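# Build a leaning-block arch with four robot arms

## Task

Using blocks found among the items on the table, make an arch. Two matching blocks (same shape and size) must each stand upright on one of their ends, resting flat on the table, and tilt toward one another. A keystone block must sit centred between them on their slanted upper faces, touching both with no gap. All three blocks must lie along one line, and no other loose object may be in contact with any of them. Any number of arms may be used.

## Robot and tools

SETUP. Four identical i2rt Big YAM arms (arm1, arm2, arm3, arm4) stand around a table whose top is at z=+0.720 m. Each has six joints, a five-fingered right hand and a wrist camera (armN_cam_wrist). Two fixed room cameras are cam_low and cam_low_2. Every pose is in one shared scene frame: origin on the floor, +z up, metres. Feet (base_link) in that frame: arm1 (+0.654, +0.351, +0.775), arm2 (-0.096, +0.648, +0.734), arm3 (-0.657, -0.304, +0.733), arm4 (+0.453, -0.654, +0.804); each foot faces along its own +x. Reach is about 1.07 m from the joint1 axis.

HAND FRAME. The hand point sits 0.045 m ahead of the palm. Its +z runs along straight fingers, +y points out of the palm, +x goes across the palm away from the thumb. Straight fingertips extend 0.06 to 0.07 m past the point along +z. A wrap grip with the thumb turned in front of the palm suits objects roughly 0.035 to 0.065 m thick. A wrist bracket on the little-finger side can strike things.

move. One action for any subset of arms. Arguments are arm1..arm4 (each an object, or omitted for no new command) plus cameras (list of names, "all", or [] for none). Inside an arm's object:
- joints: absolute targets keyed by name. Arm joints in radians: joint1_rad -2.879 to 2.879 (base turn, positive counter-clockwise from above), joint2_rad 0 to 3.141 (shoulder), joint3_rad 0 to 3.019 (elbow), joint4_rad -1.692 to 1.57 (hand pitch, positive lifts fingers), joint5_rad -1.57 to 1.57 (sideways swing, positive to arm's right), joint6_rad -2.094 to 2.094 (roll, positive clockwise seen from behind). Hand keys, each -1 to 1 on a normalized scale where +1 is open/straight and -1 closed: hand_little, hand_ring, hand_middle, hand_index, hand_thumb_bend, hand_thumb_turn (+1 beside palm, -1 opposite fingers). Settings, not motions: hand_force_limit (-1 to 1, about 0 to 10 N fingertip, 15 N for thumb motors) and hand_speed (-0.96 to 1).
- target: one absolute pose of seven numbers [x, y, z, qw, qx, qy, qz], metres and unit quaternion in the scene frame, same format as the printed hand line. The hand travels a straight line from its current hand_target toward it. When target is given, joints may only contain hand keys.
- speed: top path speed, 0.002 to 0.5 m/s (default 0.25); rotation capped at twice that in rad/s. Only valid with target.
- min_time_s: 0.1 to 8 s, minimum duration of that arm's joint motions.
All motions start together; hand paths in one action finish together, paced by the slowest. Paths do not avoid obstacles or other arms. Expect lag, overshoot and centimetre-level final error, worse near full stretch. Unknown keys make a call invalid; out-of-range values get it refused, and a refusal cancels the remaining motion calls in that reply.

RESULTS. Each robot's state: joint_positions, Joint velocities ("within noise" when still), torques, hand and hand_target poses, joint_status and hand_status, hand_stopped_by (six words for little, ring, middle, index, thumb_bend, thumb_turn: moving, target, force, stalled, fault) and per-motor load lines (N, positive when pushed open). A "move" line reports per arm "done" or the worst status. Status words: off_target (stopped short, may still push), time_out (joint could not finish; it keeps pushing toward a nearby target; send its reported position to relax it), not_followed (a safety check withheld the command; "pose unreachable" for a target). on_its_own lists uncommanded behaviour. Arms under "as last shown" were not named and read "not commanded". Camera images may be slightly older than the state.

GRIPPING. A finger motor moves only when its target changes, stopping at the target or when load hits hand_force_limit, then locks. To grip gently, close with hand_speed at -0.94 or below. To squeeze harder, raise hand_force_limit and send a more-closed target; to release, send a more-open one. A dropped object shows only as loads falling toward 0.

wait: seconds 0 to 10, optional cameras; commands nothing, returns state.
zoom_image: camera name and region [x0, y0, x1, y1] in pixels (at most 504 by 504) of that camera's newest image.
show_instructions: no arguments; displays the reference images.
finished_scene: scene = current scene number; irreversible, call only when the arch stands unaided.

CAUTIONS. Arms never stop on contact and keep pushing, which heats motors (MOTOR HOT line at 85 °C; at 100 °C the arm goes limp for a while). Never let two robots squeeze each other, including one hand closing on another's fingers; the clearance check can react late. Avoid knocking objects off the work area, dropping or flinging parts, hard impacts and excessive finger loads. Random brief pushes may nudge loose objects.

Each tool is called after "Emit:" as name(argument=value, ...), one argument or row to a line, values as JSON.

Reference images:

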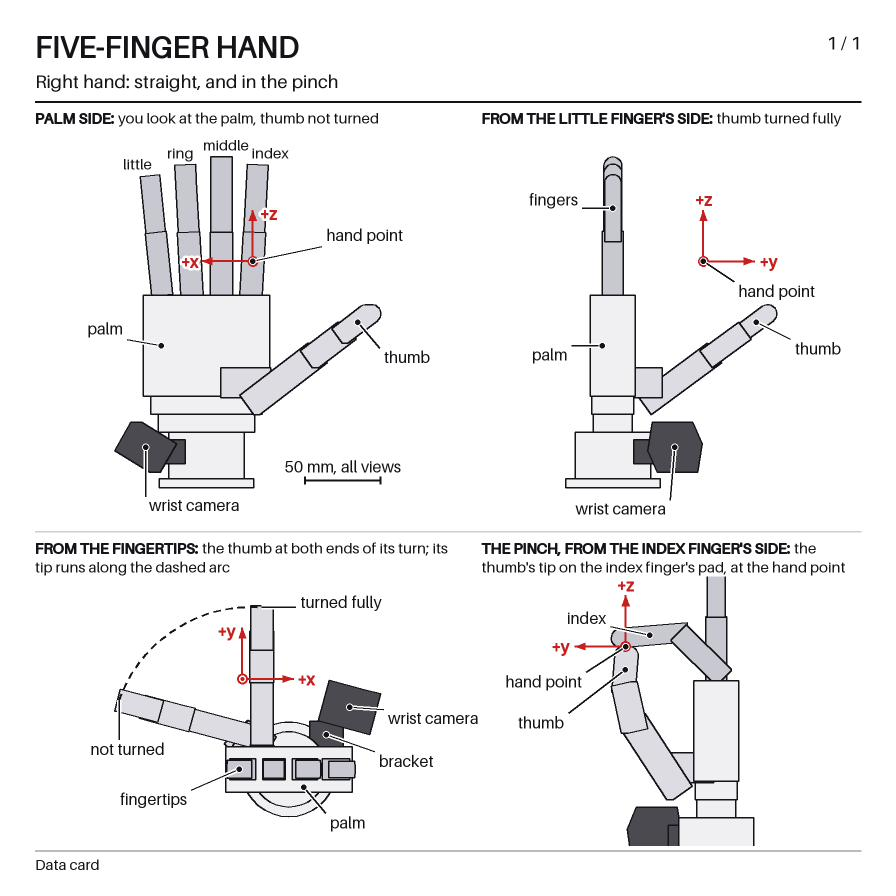

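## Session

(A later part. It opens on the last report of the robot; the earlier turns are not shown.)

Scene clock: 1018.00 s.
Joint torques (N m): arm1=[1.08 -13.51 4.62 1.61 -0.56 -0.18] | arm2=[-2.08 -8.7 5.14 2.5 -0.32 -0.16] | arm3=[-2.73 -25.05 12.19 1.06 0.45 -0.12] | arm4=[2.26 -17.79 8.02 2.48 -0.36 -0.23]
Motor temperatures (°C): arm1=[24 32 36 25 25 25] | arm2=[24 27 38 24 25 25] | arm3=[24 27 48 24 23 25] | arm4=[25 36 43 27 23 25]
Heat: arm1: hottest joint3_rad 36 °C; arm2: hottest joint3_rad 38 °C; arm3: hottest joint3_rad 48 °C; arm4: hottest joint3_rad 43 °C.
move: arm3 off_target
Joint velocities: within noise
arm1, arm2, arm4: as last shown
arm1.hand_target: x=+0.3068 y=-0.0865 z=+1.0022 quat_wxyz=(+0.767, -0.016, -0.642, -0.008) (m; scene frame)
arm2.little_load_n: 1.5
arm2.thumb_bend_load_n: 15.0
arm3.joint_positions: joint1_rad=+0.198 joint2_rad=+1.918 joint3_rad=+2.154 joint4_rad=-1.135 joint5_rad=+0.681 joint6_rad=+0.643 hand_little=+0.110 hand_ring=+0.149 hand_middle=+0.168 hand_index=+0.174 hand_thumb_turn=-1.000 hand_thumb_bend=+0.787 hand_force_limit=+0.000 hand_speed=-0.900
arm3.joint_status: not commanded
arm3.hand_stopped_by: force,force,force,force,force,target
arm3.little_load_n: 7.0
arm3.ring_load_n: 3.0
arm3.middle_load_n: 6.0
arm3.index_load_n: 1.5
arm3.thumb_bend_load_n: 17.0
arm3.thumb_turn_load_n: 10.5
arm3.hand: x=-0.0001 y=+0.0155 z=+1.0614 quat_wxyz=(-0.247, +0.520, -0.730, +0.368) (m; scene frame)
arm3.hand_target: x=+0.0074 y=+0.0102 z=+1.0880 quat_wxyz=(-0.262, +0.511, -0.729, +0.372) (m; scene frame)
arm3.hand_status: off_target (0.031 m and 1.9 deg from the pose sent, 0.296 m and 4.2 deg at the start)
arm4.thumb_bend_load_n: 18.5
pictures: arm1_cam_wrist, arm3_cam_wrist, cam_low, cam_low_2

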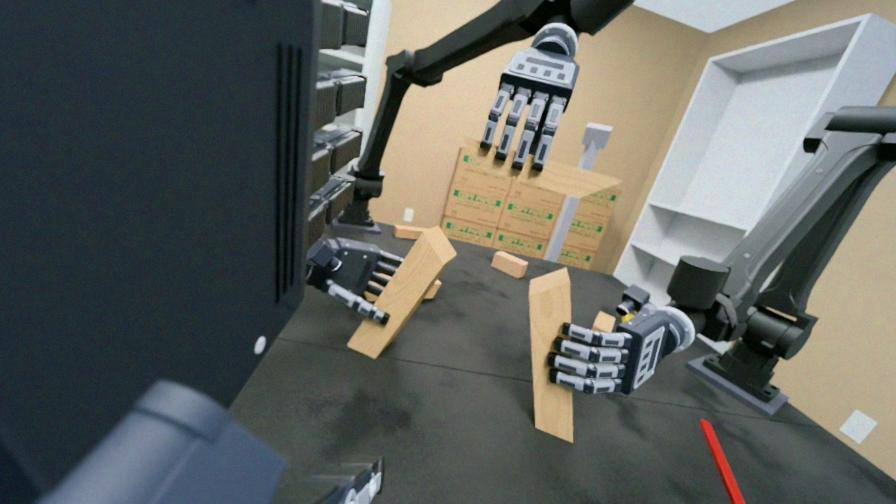

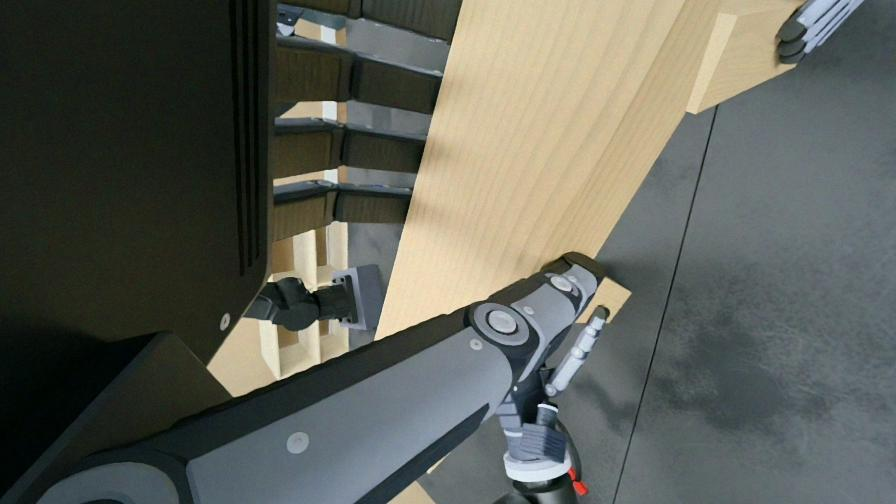

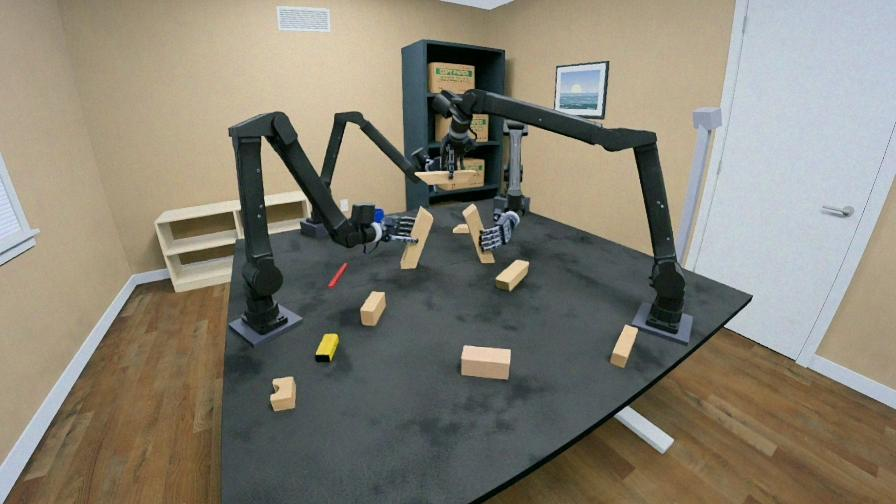

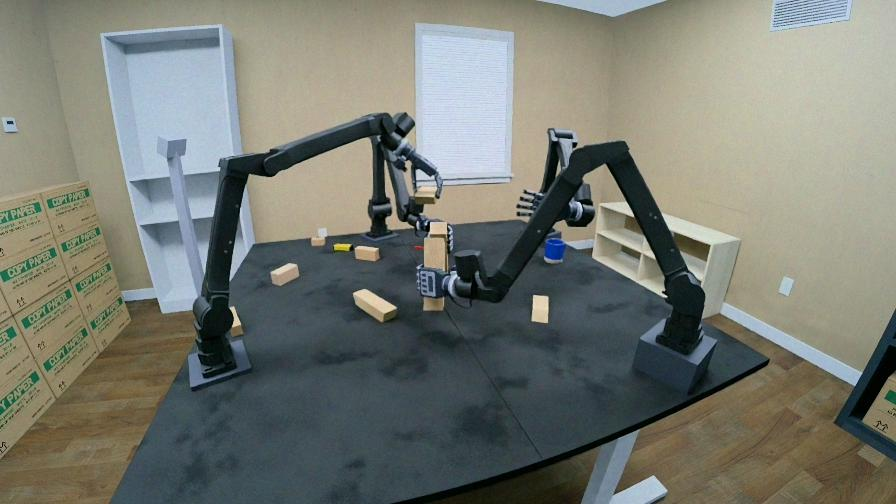

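Emit:
move(
  arm3={"target":[0.033,-0.017,1.02,0.2604,-0.5110,0.7298,-0.3718],"speed":0.12},
  cameras=["arm1_cam_wrist","cam_low","cam_low_2"],
)

Emit:
zoom_image(
  camera="cam_low",
  region=[408, 162, 488, 232],
)

Emit:
zoom_image(
  camera="cam_low_2",
  region=[405, 180, 475, 320],
)

Emit:
zoom_image(
  camera="arm1_cam_wrist",
  region=[330, 150, 650, 450],
)

Scene clock: 1067.27 s.
Joint torques (N m): arm1=[1.08 -13.39 4.64 1.61 -0.55 -0.18] | arm2=[-1.79 -8.41 5.2 2.4 -0.31 -0.16] | arm3=[-2.02 -27.81 9.36 2.73 0.34 -0.19] | arm4=[2.2 -17.79 8.03 2.47 -0.36 -0.23]
Motor temperatures (°C): arm1=[24 28 33 25 25 25] | arm2=[24 27 37 24 25 25] | arm3=[24 29 48 24 23 25] | arm4=[25 36 43 27 23 25]
Heat: arm1: hottest joint3_rad 33 °C; arm2: hottest joint3_rad 37 °C; arm3: hottest joint3_rad 48 °C; arm4: hottest joint3_rad 43 °C.
move: arm3 off_target
Joint velocities: within noise
arm1, arm2, arm4: as last shown
arm2.little_load_n: 1.0
arm2.ring_load_n: 8.0
arm2.thumb_turn_load_n: 0.0
arm3.joint_positions: joint1_rad=+0.132 joint2_rad=+1.918 joint3_rad=+1.981 joint4_rad=-0.953 joint5_rad=+0.645 joint6_rad=+0.595 hand_little=+0.110 hand_ring=+0.149 hand_middle=+0.168 hand_index=+0.174 hand_thumb_turn=-1.000 hand_thumb_bend=+0.787 hand_force_limit=+0.000 hand_speed=-0.900
arm3.joint_status: not commanded
arm3.hand_stopped_by: force,force,force,force,force,target
arm3.little_load_n: 7.0
arm3.ring_load_n: 2.5
arm3.middle_load_n: 6.0
arm3.index_load_n: 2.0
arm3.thumb_bend_load_n: 17.0
arm3.thumb_turn_load_n: 10.5
arm3.hand: x=+0.0263 y=-0.0183 z=+0.9941 quat_wxyz=(-0.235, +0.519, -0.735, +0.366) (m; scene frame)
arm3.hand_target: x=+0.0321 y=-0.0178 z=+1.0197 quat_wxyz=(-0.260, +0.511, -0.730, +0.371) (m; scene frame)
arm3.hand_status: off_target (0.027 m and 3.2 deg from the pose sent, 0.062 m and 1.9 deg at the start)
pictures: arm1_cam_wrist, cam_low, cam_low_2

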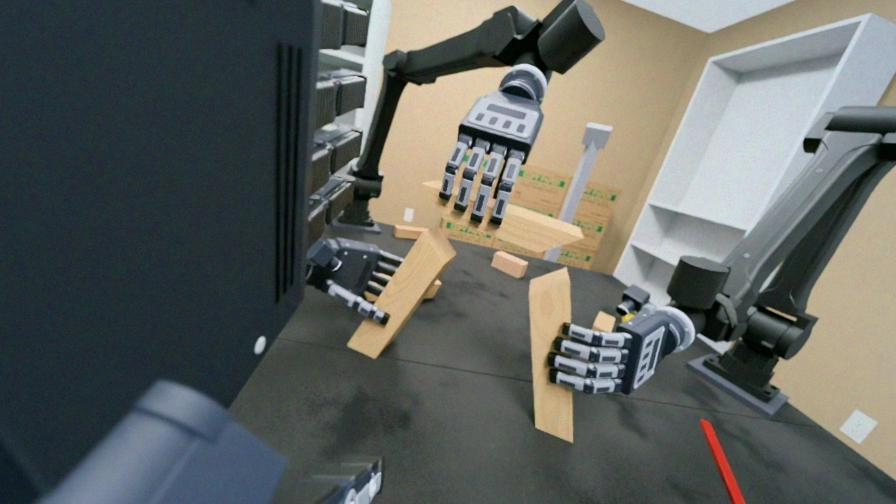

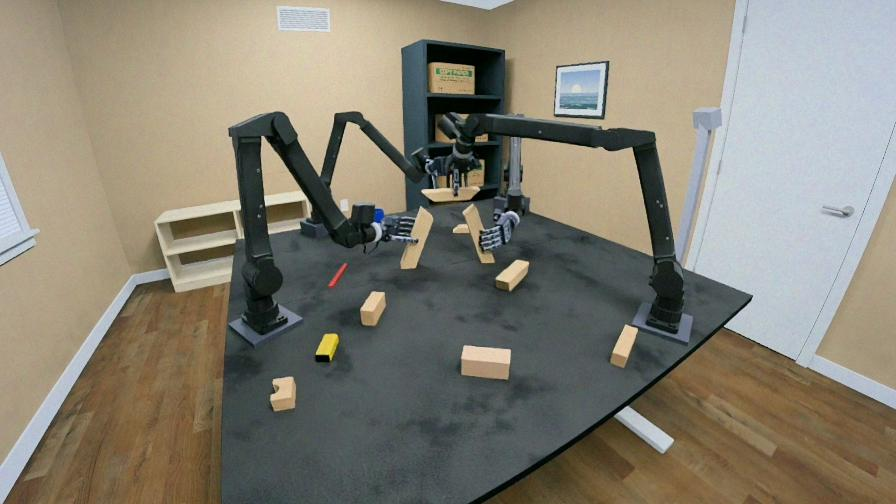

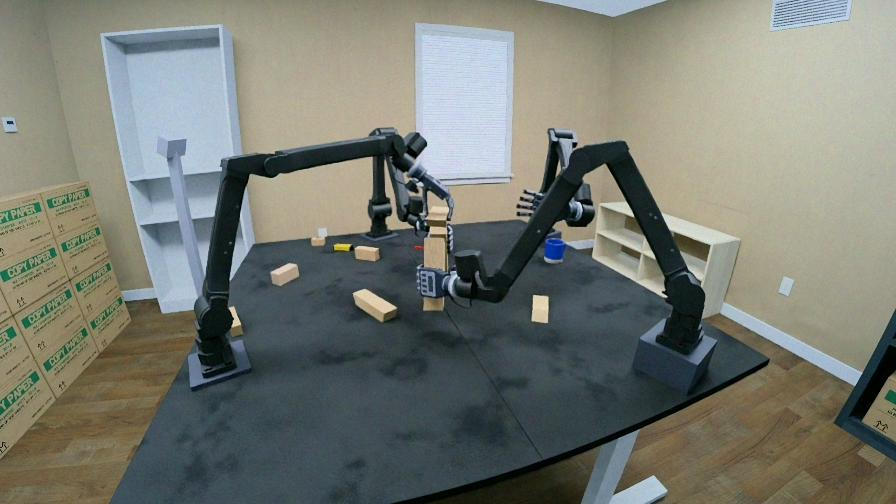

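Scaled by 6.300 from the camera's 896x504 image, which has a finer 1280x720 frame.

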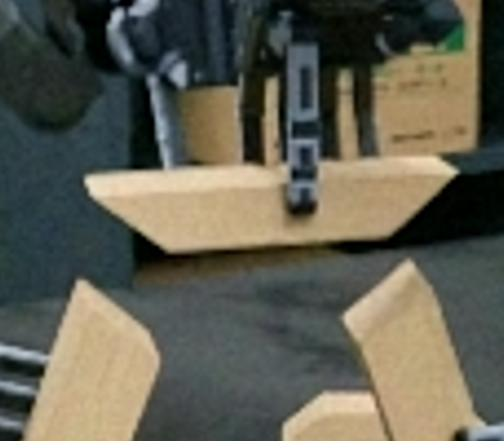

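Scaled by 3.600 from the camera's 896x504 image, which has a finer 1280x720 frame.

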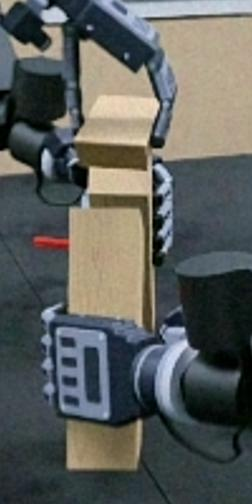

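Scaled by 1.575 from the camera's 896x504 image, which has a finer 1280x720 frame.

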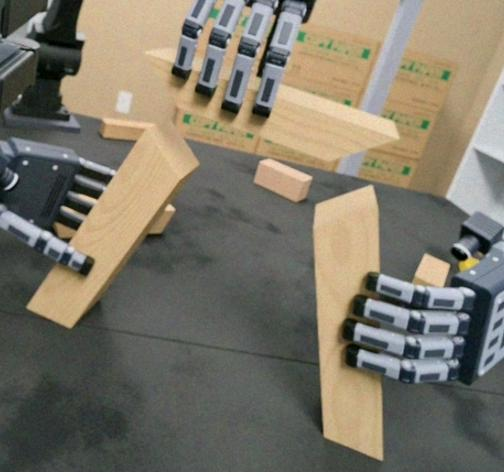

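Emit:
move(
  arm3={"target":[0.030,-0.016,0.982,0.2604,-0.5110,0.7298,-0.3718],"speed":0.08},
  cameras=["arm1_cam_wrist","cam_low","cam_low_2"],
)

Emit:
zoom_image(
  camera="cam_low",
  region=[408, 172, 488, 242],
)

Emit:
zoom_image(
  camera="cam_low_2",
  region=[415, 190, 465, 260],
)

Emit:
zoom_image(
  camera="arm1_cam_wrist",
  region=[380, 150, 620, 350],
)

Scene clock: 1084.67 s.
Joint torques (N m): arm1=[1.14 -13.51 4.62 1.62 -0.56 -0.18] | arm2=[-2.02 -8.64 5.14 2.39 -0.31 -0.15] | arm3=[-1.79 -29.63 9.02 2.93 0.54 -0.15] | arm4=[2.26 -17.73 8.02 2.47 -0.35 -0.22]
Motor temperatures (°C): arm1=[24 28 32 25 25 25] | arm2=[24 27 37 24 25 25] | arm3=[24 30 48 24 23 25] | arm4=[25 36 43 27 23 25]
Heat: arm1: hottest joint3_rad 32 °C; arm2: hottest joint3_rad 37 °C; arm3: hottest joint3_rad 48 °C; arm4: hottest joint3_rad 43 °C.
move: arm3 off_target
Joint velocities: within noise
arm1, arm2, arm4: as last shown
arm1.little_load_n: -0.5
arm2.ring_load_n: 8.5
arm2.index_load_n: 3.5
arm2.thumb_turn_load_n: -0.5
arm3.joint_positions: joint1_rad=+0.135 joint2_rad=+1.918 joint3_rad=+1.867 joint4_rad=-0.850 joint5_rad=+0.645 joint6_rad=+0.595 hand_little=+0.110 hand_ring=+0.149 hand_middle=+0.168 hand_index=+0.174 hand_thumb_turn=-1.000 hand_thumb_bend=+0.787 hand_force_limit=+0.000 hand_speed=-0.900
arm3.joint_status: not commanded
arm3.hand_stopped_by: force,force,force,force,force,target
arm3.little_load_n: 6.5
arm3.ring_load_n: 2.5
arm3.middle_load_n: 6.0
arm3.index_load_n: 2.0
arm3.thumb_bend_load_n: 16.5
arm3.thumb_turn_load_n: 10.0
arm3.hand: x=+0.0235 y=-0.0173 z=+0.9493 quat_wxyz=(-0.231, +0.523, -0.735, +0.365) (m; scene frame)
arm3.hand_target: x=+0.0282 y=-0.0144 z=+0.9821 quat_wxyz=(-0.261, +0.512, -0.729, +0.372) (m; scene frame)
arm3.hand_status: off_target (0.033 m and 3.7 deg from the pose sent, 0.013 m and 3.2 deg at the start)
arm4.hand_target: x=-0.0486 y=-0.1124 z=+0.8055 quat_wxyz=(-0.613, +0.392, +0.631, +0.270) (m; scene frame)
pictures: arm1_cam_wrist, cam_low, cam_low_2

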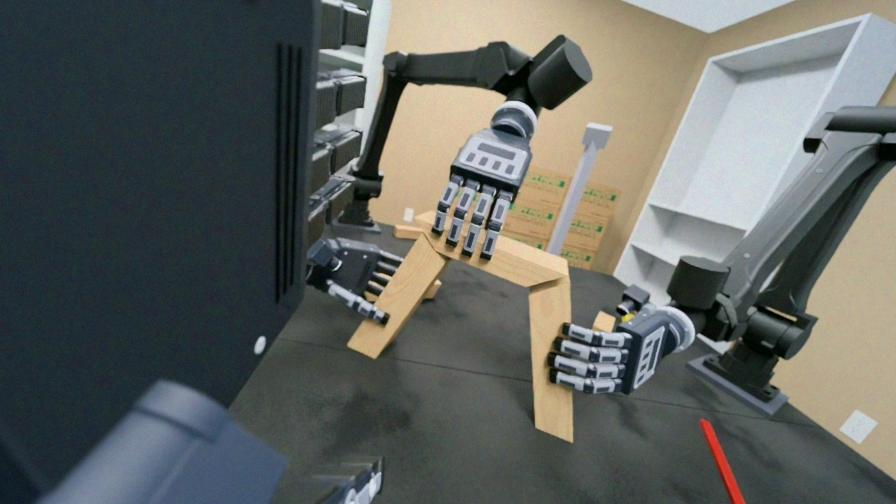

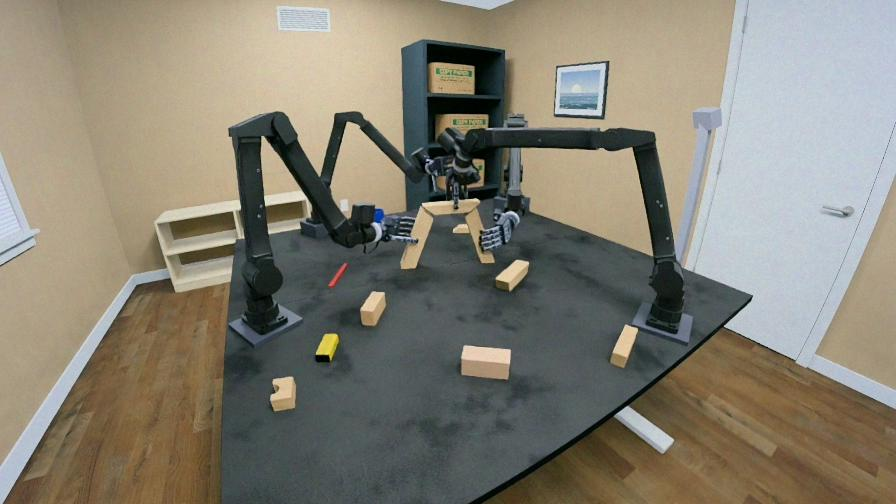

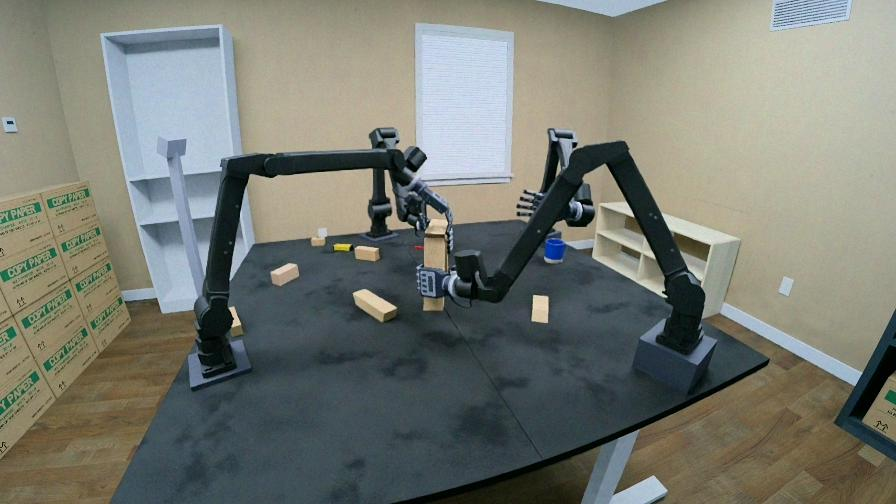

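Scaled by 6.300 from the camera's 896x504 image, which has a finer 1280x720 frame.

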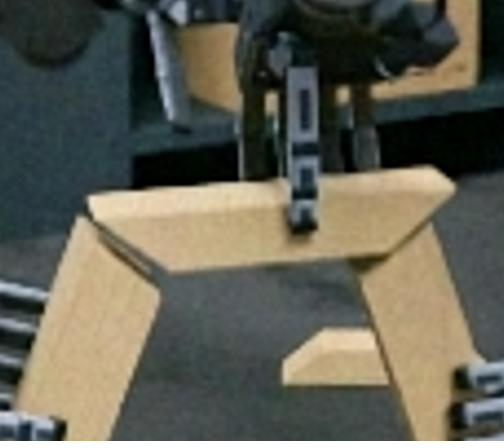

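Scaled by 7.200 from the camera's 896x504 image, which has a finer 1280x720 frame.

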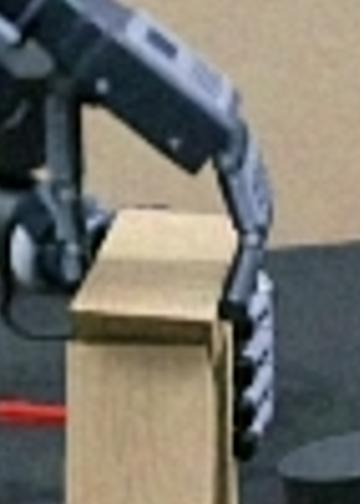

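Scaled by 2.100 from the camera's 896x504 image, which has a finer 1280x720 frame.

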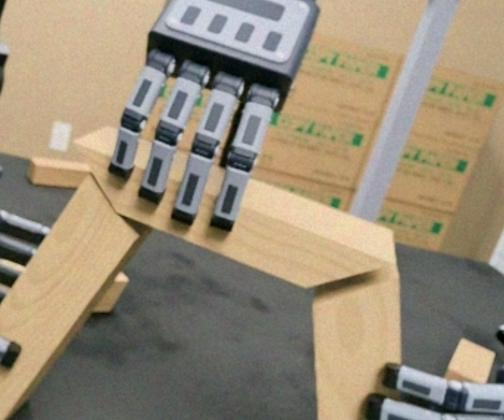

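Emit:
move(
  arm3={"target":[0.029,-0.0135,0.968,0.2604,-0.5110,0.7298,-0.3718],"speed":0.05},
  cameras=["arm1_cam_wrist","cam_low","cam_low_2"],
)

Emit:
zoom_image(
  camera="cam_low",
  region=[408, 172, 488, 242],
)

Emit:
zoom_image(
  camera="cam_low_2",
  region=[415, 190, 465, 260],
)

Emit:
zoom_image(
  camera="arm1_cam_wrist",
  region=[380, 150, 620, 350],
)

Scene clock: 1096.50 s.
Joint torques (N m): arm1=[1.03 -13.45 4.6 1.58 -0.55 -0.18] | arm2=[-2.61 -8.35 5.16 2.39 -0.31 -0.15] | arm3=[-1.14 -28.63 8.36 2.54 0.59 -0.1] | arm4=[2.26 -17.73 8.02 2.43 -0.34 -0.23]
Motor temperatures (°C): arm1=[24 28 32 25 25 25] | arm2=[24 27 37 24 25 25] | arm3=[24 31 46 24 24 25] | arm4=[25 36 43 27 23 25]
Heat: arm1: hottest joint3_rad 32 °C; arm2: hottest joint3_rad 37 °C; arm3: hottest joint3_rad 46 °C; arm4: hottest joint3_rad 43 °C.
move: arm3 off_target
Joint velocities: within noise
arm1, arm2, arm4: as last shown
arm1.little_load_n: 0.0
arm2.little_load_n: 1.5
arm2.middle_load_n: 3.5
arm2.index_load_n: 4.0
arm3.joint_positions: joint1_rad=+0.135 joint2_rad=+1.918 joint3_rad=+1.846 joint4_rad=-0.811 joint5_rad=+0.645 joint6_rad=+0.595 hand_little=+0.110 hand_ring=+0.149 hand_middle=+0.168 hand_index=+0.174 hand_thumb_turn=-1.000 hand_thumb_bend=+0.787 hand_force_limit=+0.000 hand_speed=-0.900
arm3.joint_status: not commanded
arm3.hand_stopped_by: force,force,force,force,force,target
arm3.little_load_n: 6.5
arm3.ring_load_n: 2.5
arm3.middle_load_n: 6.0
arm3.index_load_n: 2.0
arm3.thumb_bend_load_n: 16.5
arm3.thumb_turn_load_n: 10.5
arm3.hand: x=+0.0264 y=-0.0157 z=+0.9435 quat_wxyz=(-0.239, +0.519, -0.734, +0.366) (m; scene frame)
arm3.hand_target: x=+0.0286 y=-0.0137 z=+0.9672 quat_wxyz=(-0.260, +0.511, -0.730, +0.372) (m; scene frame)
arm3.hand_status: off_target (0.025 m and 2.8 deg from the pose sent, 0.020 m and 3.7 deg at the start)
arm4.little_load_n: 2.5
arm4.ring_load_n: 0.5
arm4.index_load_n: 4.5
arm4.thumb_bend_load_n: 18.0
arm4.thumb_turn_load_n: 4.0
arm4.hand_target: x=-0.0486 y=-0.1124 z=+0.8054 quat_wxyz=(-0.613, +0.393, +0.631, +0.270) (m; scene frame)
pictures: arm1_cam_wrist, cam_low, cam_low_2

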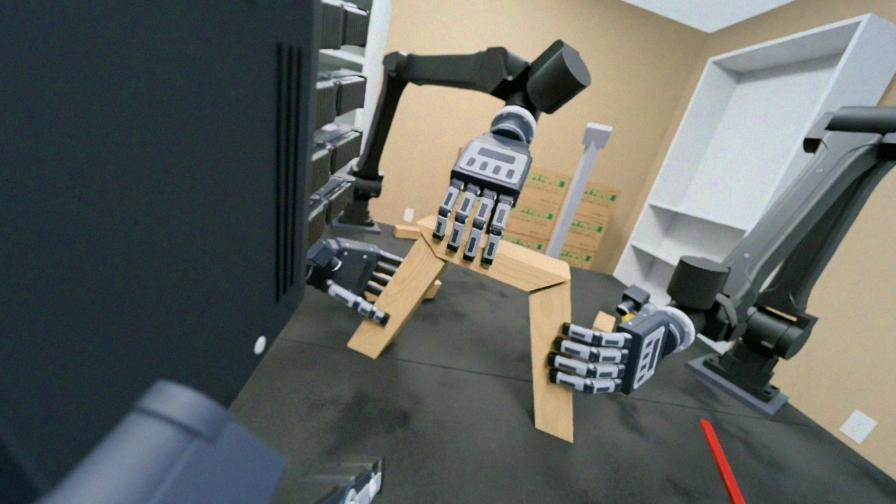

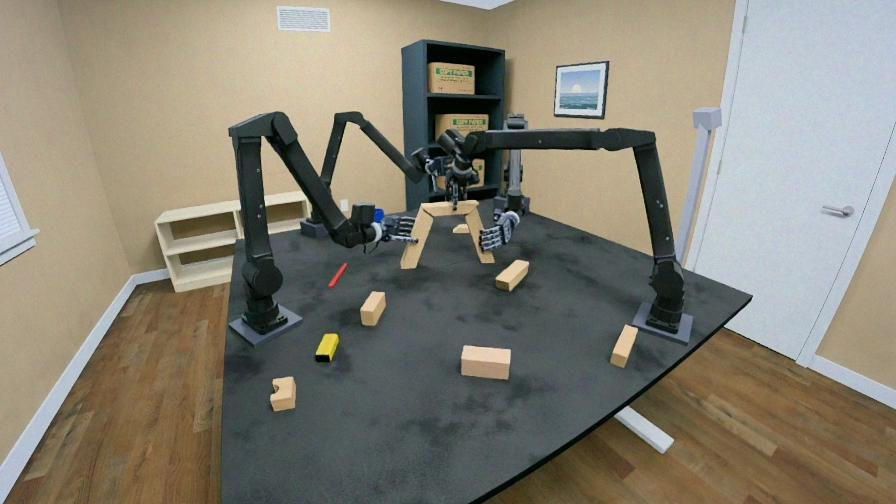

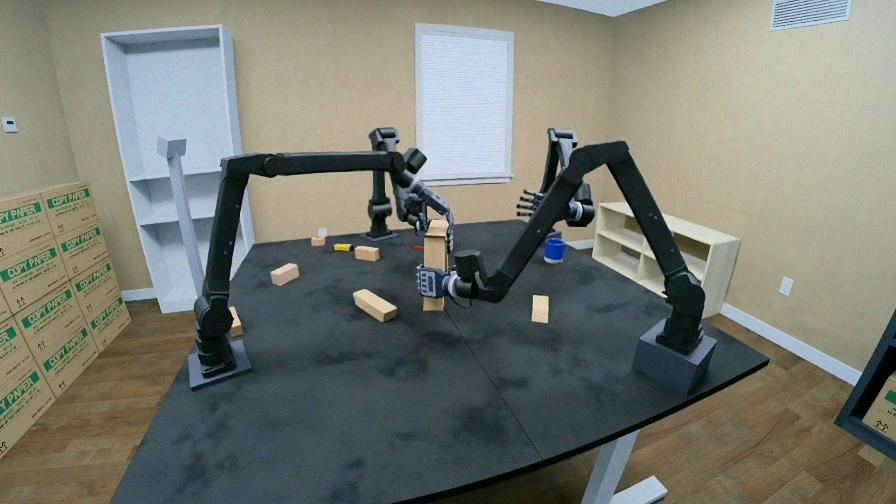

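Scaled by 6.300 from the camera's 896x504 image, which has a finer 1280x720 frame.

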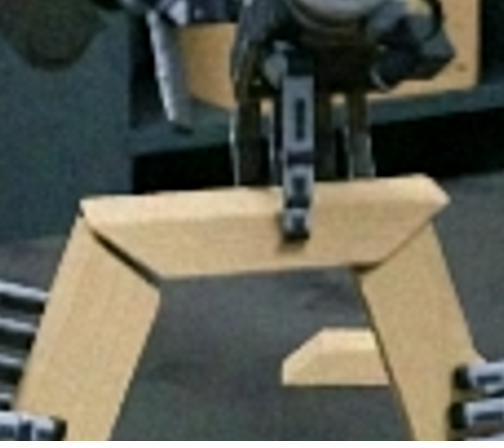

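Scaled by 7.200 from the camera's 896x504 image, which has a finer 1280x720 frame.

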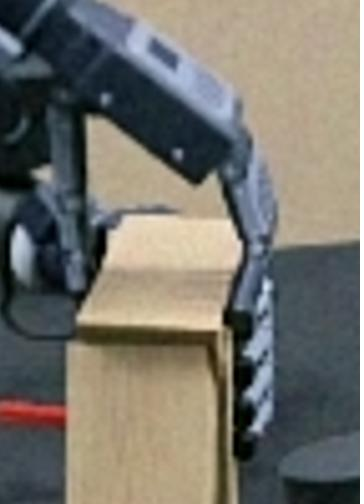

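Scaled by 2.100 from the camera's 896x504 image, which has a finer 1280x720 frame.

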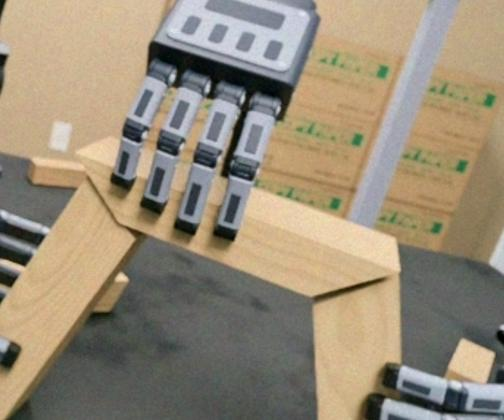

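Emit:
move(
  arm3={"target":[0.0245,-0.012,0.975,0.2604,-0.5110,0.7298,-0.3718],"speed":0.05},
)

Emit:
move(
  arm3={"target":[0.0245,-0.012,0.955,0.2604,-0.5110,0.7298,-0.3718],"speed":0.05},
  cameras=["arm1_cam_wrist","cam_low","cam_low_2"],
)

Emit:
zoom_image(
  camera="cam_low",
  region=[408, 172, 488, 242],
)

Emit:
zoom_image(
  camera="cam_low_2",
  region=[415, 190, 465, 260],
)

Emit:
zoom_image(
  camera="arm1_cam_wrist",
  region=[380, 180, 620, 350],
)

Scene clock: 1116.87 s.
Joint torques (N m): arm1=[1.14 -13.45 4.64 1.61 -0.56 -0.18] | arm2=[-2.32 -8.64 5.11 2.45 -0.3 -0.16] | arm3=[-1.14 -29.51 8.61 1.96 0.67 -0.09] | arm4=[2.2 -17.73 8.02 2.45 -0.35 -0.23]
Motor temperatures (°C): arm1=[24 28 32 25 26 25] | arm2=[24 27 37 24 25 25] | arm3=[24 32 46 24 24 25] | arm4=[25 35 43 27 23 25]
Heat: arm1: hottest joint3_rad 32 °C; arm2: hottest joint3_rad 37 °C; arm3: hottest joint3_rad 46 °C; arm4: hottest joint3_rad 43 °C.
move: arm3 off_target
Joint velocities: within noise
arm1, arm2, arm4: as last shown
arm1.index_load_n: 0.5
arm2.index_load_n: 3.5
arm2.thumb_turn_load_n: 0.0
arm3.joint_positions: joint1_rad=+0.135 joint2_rad=+1.918 joint3_rad=+1.846 joint4_rad=-0.811 joint5_rad=+0.646 joint6_rad=+0.595 hand_little=+0.110 hand_ring=+0.149 hand_middle=+0.168 hand_index=+0.174 hand_thumb_turn=-1.000 hand_thumb_bend=+0.787 hand_force_limit=+0.000 hand_speed=-0.900
arm3.joint_status: not commanded
arm3.hand_stopped_by: force,force,force,force,force,target
arm3.little_load_n: 6.5
arm3.ring_load_n: 2.5
arm3.middle_load_n: 5.5
arm3.index_load_n: 2.0
arm3.thumb_bend_load_n: 16.5
arm3.thumb_turn_load_n: 10.0
arm3.hand: x=+0.0265 y=-0.0160 z=+0.9436 quat_wxyz=(-0.238, +0.519, -0.734, +0.367) (m; scene frame)
arm3.hand_target: x=+0.0247 y=-0.0125 z=+0.9746 quat_wxyz=(-0.260, +0.511, -0.730, +0.372) (m; scene frame)
arm3.hand_status: off_target (0.032 m and 2.8 deg from the pose sent, 0.032 m and 2.8 deg at the start)
arm4.little_load_n: 3.0
arm4.thumb_bend_load_n: 18.5
arm4.hand_target: x=-0.0486 y=-0.1124 z=+0.8055 quat_wxyz=(-0.613, +0.392, +0.631, +0.270) (m; scene frame)
pictures: none

Scene clock: 1117.83 s.
Joint torques (N m): arm1=[1.14 -13.45 4.62 1.57 -0.56 -0.18] | arm2=[-2.2 -8.41 5.05 2.54 -0.3 -0.12] | arm3=[-1.08 -28.04 7.65 2.02 0.67 -0.12] | arm4=[2.32 -17.73 8.01 2.45 -0.34 -0.23]
Motor temperatures (°C): arm1=[24 28 32 25 26 25] | arm2=[24 27 37 24 25 25] | arm3=[24 32 46 24 24 25] | arm4=[25 35 43 27 23 25]
Heat: arm1: hottest joint3_rad 32 °C; arm2: hottest joint3_rad 37 °C; arm3: hottest joint3_rad 46 °C; arm4: hottest joint3_rad 43 °C.
move: arm3 off_target
Joint velocities: within noise
arm1, arm2: as last shown
arm1.index_load_n: 0.0
arm2.middle_load_n: 4.0
arm2.index_load_n: 4.0
arm2.thumb_turn_load_n: -0.5
arm3.joint_positions: joint1_rad=+0.139 joint2_rad=+1.907 joint3_rad=+1.814 joint4_rad=-0.769 joint5_rad=+0.648 joint6_rad=+0.595 hand_little=+0.110 hand_ring=+0.149 hand_middle=+0.168 hand_index=+0.174 hand_thumb_turn=-1.000 hand_thumb_bend=+0.787 hand_force_limit=+0.000 hand_speed=-0.900
arm3.joint_status: not commanded
arm3.hand_stopped_by: force,force,force,force,force,target
arm3.little_load_n: 6.5
arm3.ring_load_n: 2.5
arm3.middle_load_n: 5.5
arm3.index_load_n: 2.0
arm3.thumb_bend_load_n: 16.5
arm3.thumb_turn_load_n: 10.5
arm3.hand: x=+0.0257 y=-0.0129 z=+0.9406 quat_wxyz=(-0.249, +0.516, -0.733, +0.368) (m; scene frame)
arm3.hand_target: x=+0.0246 y=-0.0116 z=+0.9547 quat_wxyz=(-0.260, +0.511, -0.730, +0.372) (m; scene frame)
arm3.hand_status: off_target (0.014 m and 1.5 deg from the pose sent, 0.012 m and 2.8 deg at the start)
arm4.joint_positions: joint1_rad=+0.584 joint2_rad=+2.168 joint3_rad=+1.117 joint4_rad=+0.918 joint5_rad=+0.303 joint6_rad=-1.389 hand_little=+0.092 hand_ring=+0.138 hand_middle=+0.158 hand_index=+0.165 hand_thumb_turn=-1.000 hand_thumb_bend=+0.788 hand_force_limit=+0.000 hand_speed=-0.900
arm4.joint_status: not commanded
arm4.hand_stopped_by: force,force,force,force,force,target
arm4.little_load_n: 2.5
arm4.ring_load_n: 1.0
arm4.middle_load_n: 7.5
arm4.index_load_n: 4.5
arm4.thumb_bend_load_n: 18.5
arm4.thumb_turn_load_n: 4.0
arm4.hand: x=-0.0384 y=-0.1216 z=+0.8000 quat_wxyz=(-0.602, +0.403, +0.636, +0.264) (m; scene frame)
arm4.hand_target: x=-0.0486 y=-0.1124 z=+0.8055 quat_wxyz=(-0.613, +0.393, +0.631, +0.270) (m; scene frame)
arm4.hand_status: not commanded
pictures: arm1_cam_wrist, cam_low, cam_low_2

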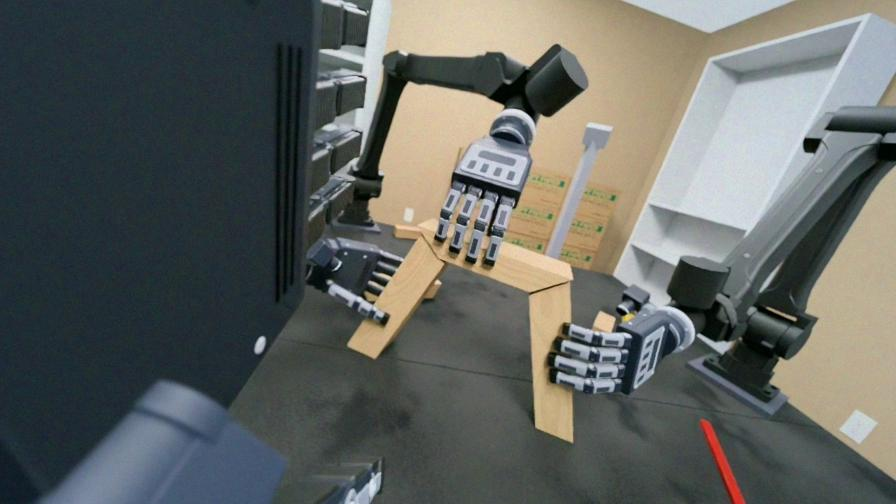

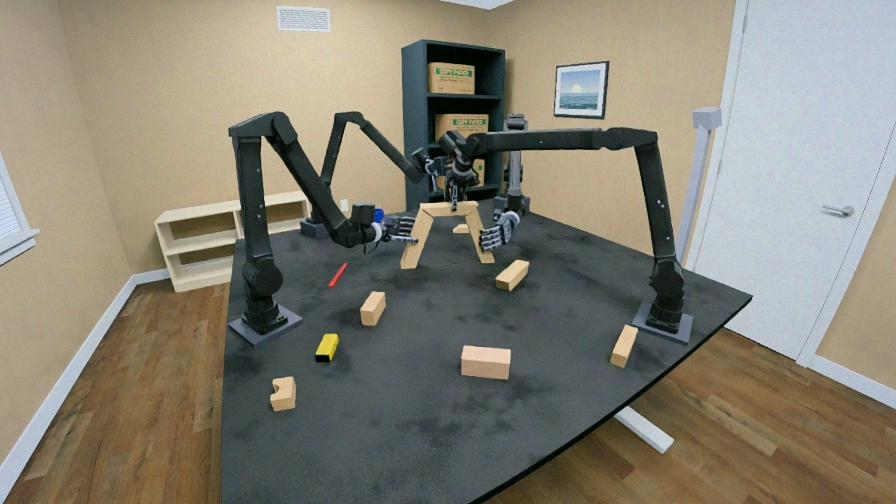

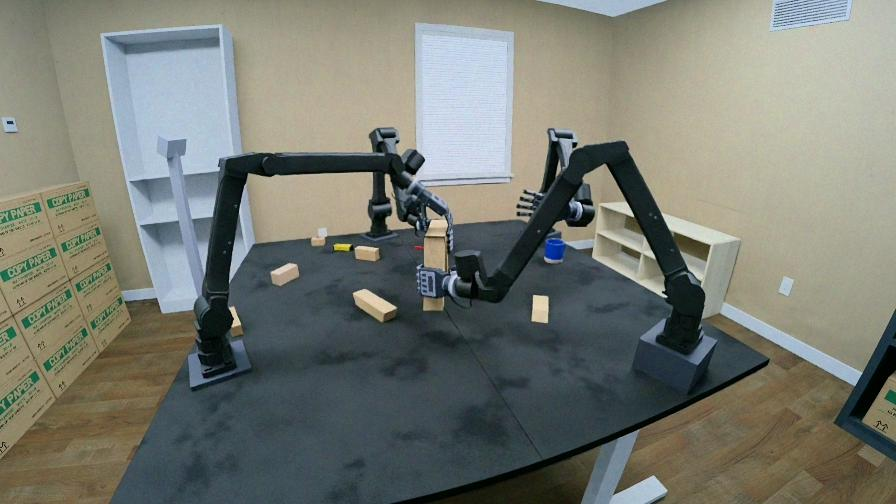

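Scaled by 6.300 from the camera's 896x504 image, which has a finer 1280x720 frame.

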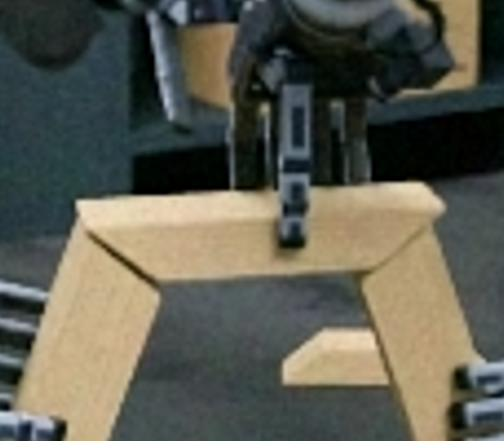

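Scaled by 7.200 from the camera's 896x504 image, which has a finer 1280x720 frame.

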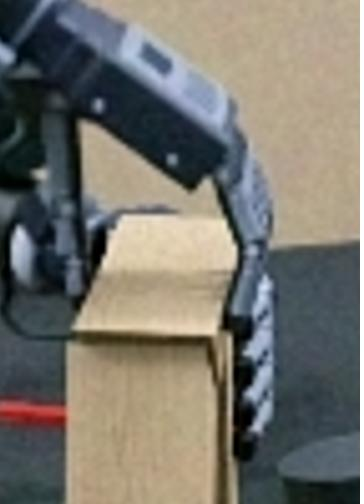

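Scaled by 2.100 from the camera's 896x504 image, which has a finer 1280x720 frame.

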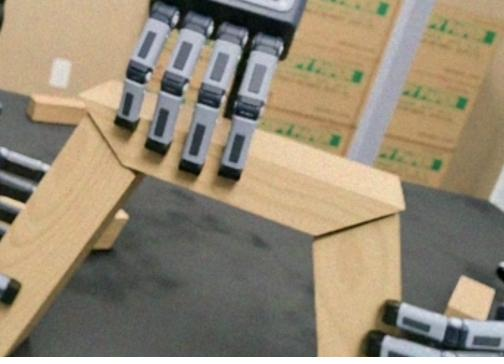

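Emit:
move(
  arm3={"target":[0.0245,-0.011,0.992,0.2604,-0.5110,0.7298,-0.3718],"speed":0.06},
  cameras=["cam_low","cam_low_2"],
)

Emit:
zoom_image(
  camera="cam_low",
  region=[408, 172, 488, 242],
)

Emit:
zoom_image(
  camera="cam_low_2",
  region=[415, 190, 465, 260],
)

Scene clock: 1129.30 s.
Joint torques (N m): arm1=[1.14 -13.39 4.6 1.58 -0.56 -0.17] | arm2=[-1.96 -8.82 5.09 2.47 -0.32 -0.14] | arm3=[-0.85 -27.4 12.15 0.72 0.63 -0.06] | arm4=[2.26 -17.73 8.02 2.44 -0.19 -0.22]
Motor temperatures (°C): arm1=[24 28 31 25 26 25] | arm2=[24 27 37 24 25 25] | arm3=[24 36 46 24 24 25] | arm4=[25 35 43 27 23 25]
Heat: arm1: hottest joint3_rad 31 °C; arm2: hottest joint3_rad 37 °C; arm3: hottest joint3_rad 46 °C; arm4: hottest joint3_rad 43 °C.
move: arm3 off_target
Joint velocities: within noise
arm1, arm4: as last shown
arm2.joint_positions: joint1_rad=-0.127 joint2_rad=+1.646 joint3_rad=+0.559 joint4_rad=+0.954 joint5_rad=-0.252 joint6_rad=-1.458 hand_little=+0.108 hand_ring=+0.138 hand_middle=+0.167 hand_index=+0.165 hand_thumb_turn=-1.000 hand_thumb_bend=+0.787 hand_force_limit=+0.000 hand_speed=-0.900
arm2.joint_status: not commanded
arm2.hand_stopped_by: force,force,force,force,force,target
arm2.little_load_n: 1.0
arm2.ring_load_n: 8.5
arm2.middle_load_n: 4.0
arm2.index_load_n: 4.0
arm2.thumb_bend_load_n: 15.0
arm2.thumb_turn_load_n: 0.0
arm2.hand: x=+0.0839 y=+0.1125 z=+0.8244 quat_wxyz=(+0.267, +0.635, -0.401, +0.603) (m; scene frame)
arm2.hand_target: x=+0.0887 y=+0.1098 z=+0.8299 quat_wxyz=(+0.272, +0.632, -0.390, +0.612) (m; scene frame)
arm2.hand_status: not commanded
arm3.joint_positions: joint1_rad=+0.141 joint2_rad=+1.907 joint3_rad=+1.840 joint4_rad=-0.833 joint5_rad=+0.648 joint6_rad=+0.595 hand_little=+0.110 hand_ring=+0.149 hand_middle=+0.168 hand_index=+0.174 hand_thumb_turn=-1.000 hand_thumb_bend=+0.787 hand_force_limit=+0.000 hand_speed=-0.900
arm3.joint_status: not commanded
arm3.hand_stopped_by: force,force,force,force,force,target
arm3.little_load_n: 7.0
arm3.ring_load_n: 2.5
arm3.middle_load_n: 6.0
arm3.index_load_n: 2.0
arm3.thumb_bend_load_n: 16.5
arm3.thumb_turn_load_n: 10.0
arm3.hand: x=+0.0184 y=-0.0156 z=+0.9451 quat_wxyz=(-0.232, +0.524, -0.733, +0.366) (m; scene frame)
arm3.hand_target: x=+0.0233 y=-0.0112 z=+0.9914 quat_wxyz=(-0.261, +0.511, -0.730, +0.372) (m; scene frame)
arm3.hand_status: off_target (0.048 m and 3.7 deg from the pose sent, 0.051 m and 1.5 deg at the start)
arm4.joint_positions: joint1_rad=+0.584 joint2_rad=+2.168 joint3_rad=+1.117 joint4_rad=+0.919 joint5_rad=+0.298 joint6_rad=-1.391 hand_little=+0.092 hand_ring=+0.138 hand_middle=+0.158 hand_index=+0.165 hand_thumb_turn=-1.000 hand_thumb_bend=+0.788 hand_force_limit=+0.000 hand_speed=-0.900
arm4.little_load_n: 3.0
arm4.middle_load_n: 8.0
arm4.index_load_n: 5.0
arm4.thumb_bend_load_n: 18.0
arm4.thumb_turn_load_n: 4.5
arm4.hand: x=-0.0394 y=-0.1218 z=+0.8004 quat_wxyz=(-0.603, +0.401, +0.637, +0.263) (m; scene frame)
arm4.hand_target: x=-0.0489 y=-0.1124 z=+0.8060 quat_wxyz=(-0.613, +0.392, +0.630, +0.269) (m; scene frame)
pictures: cam_low, cam_low_2

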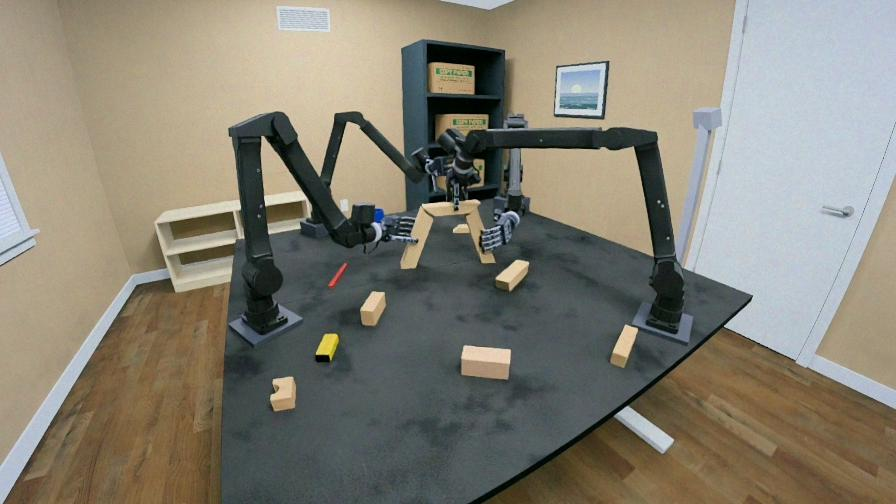

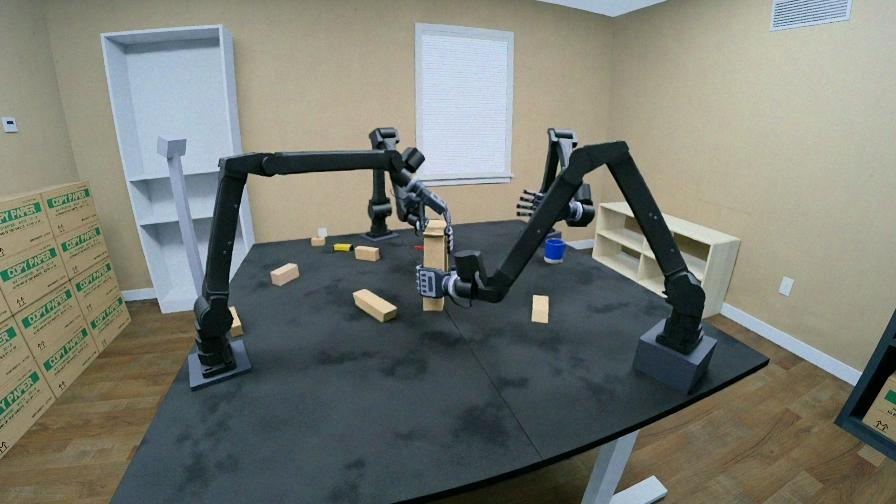

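Scaled by 6.300 from the camera's 896x504 image, which has a finer 1280x720 frame.

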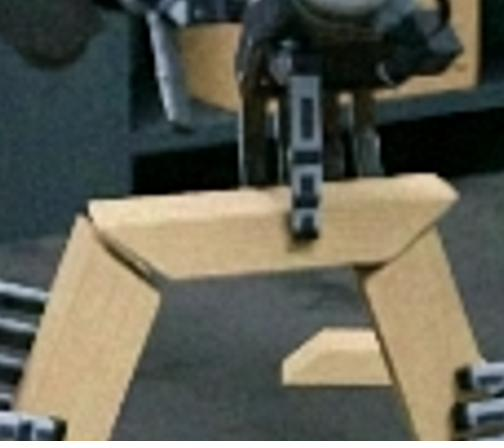

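Scaled by 7.200 from the camera's 896x504 image, which has a finer 1280x720 frame.

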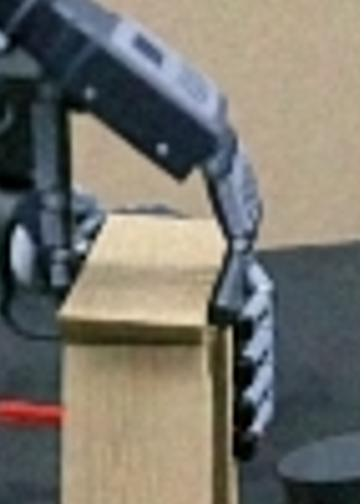

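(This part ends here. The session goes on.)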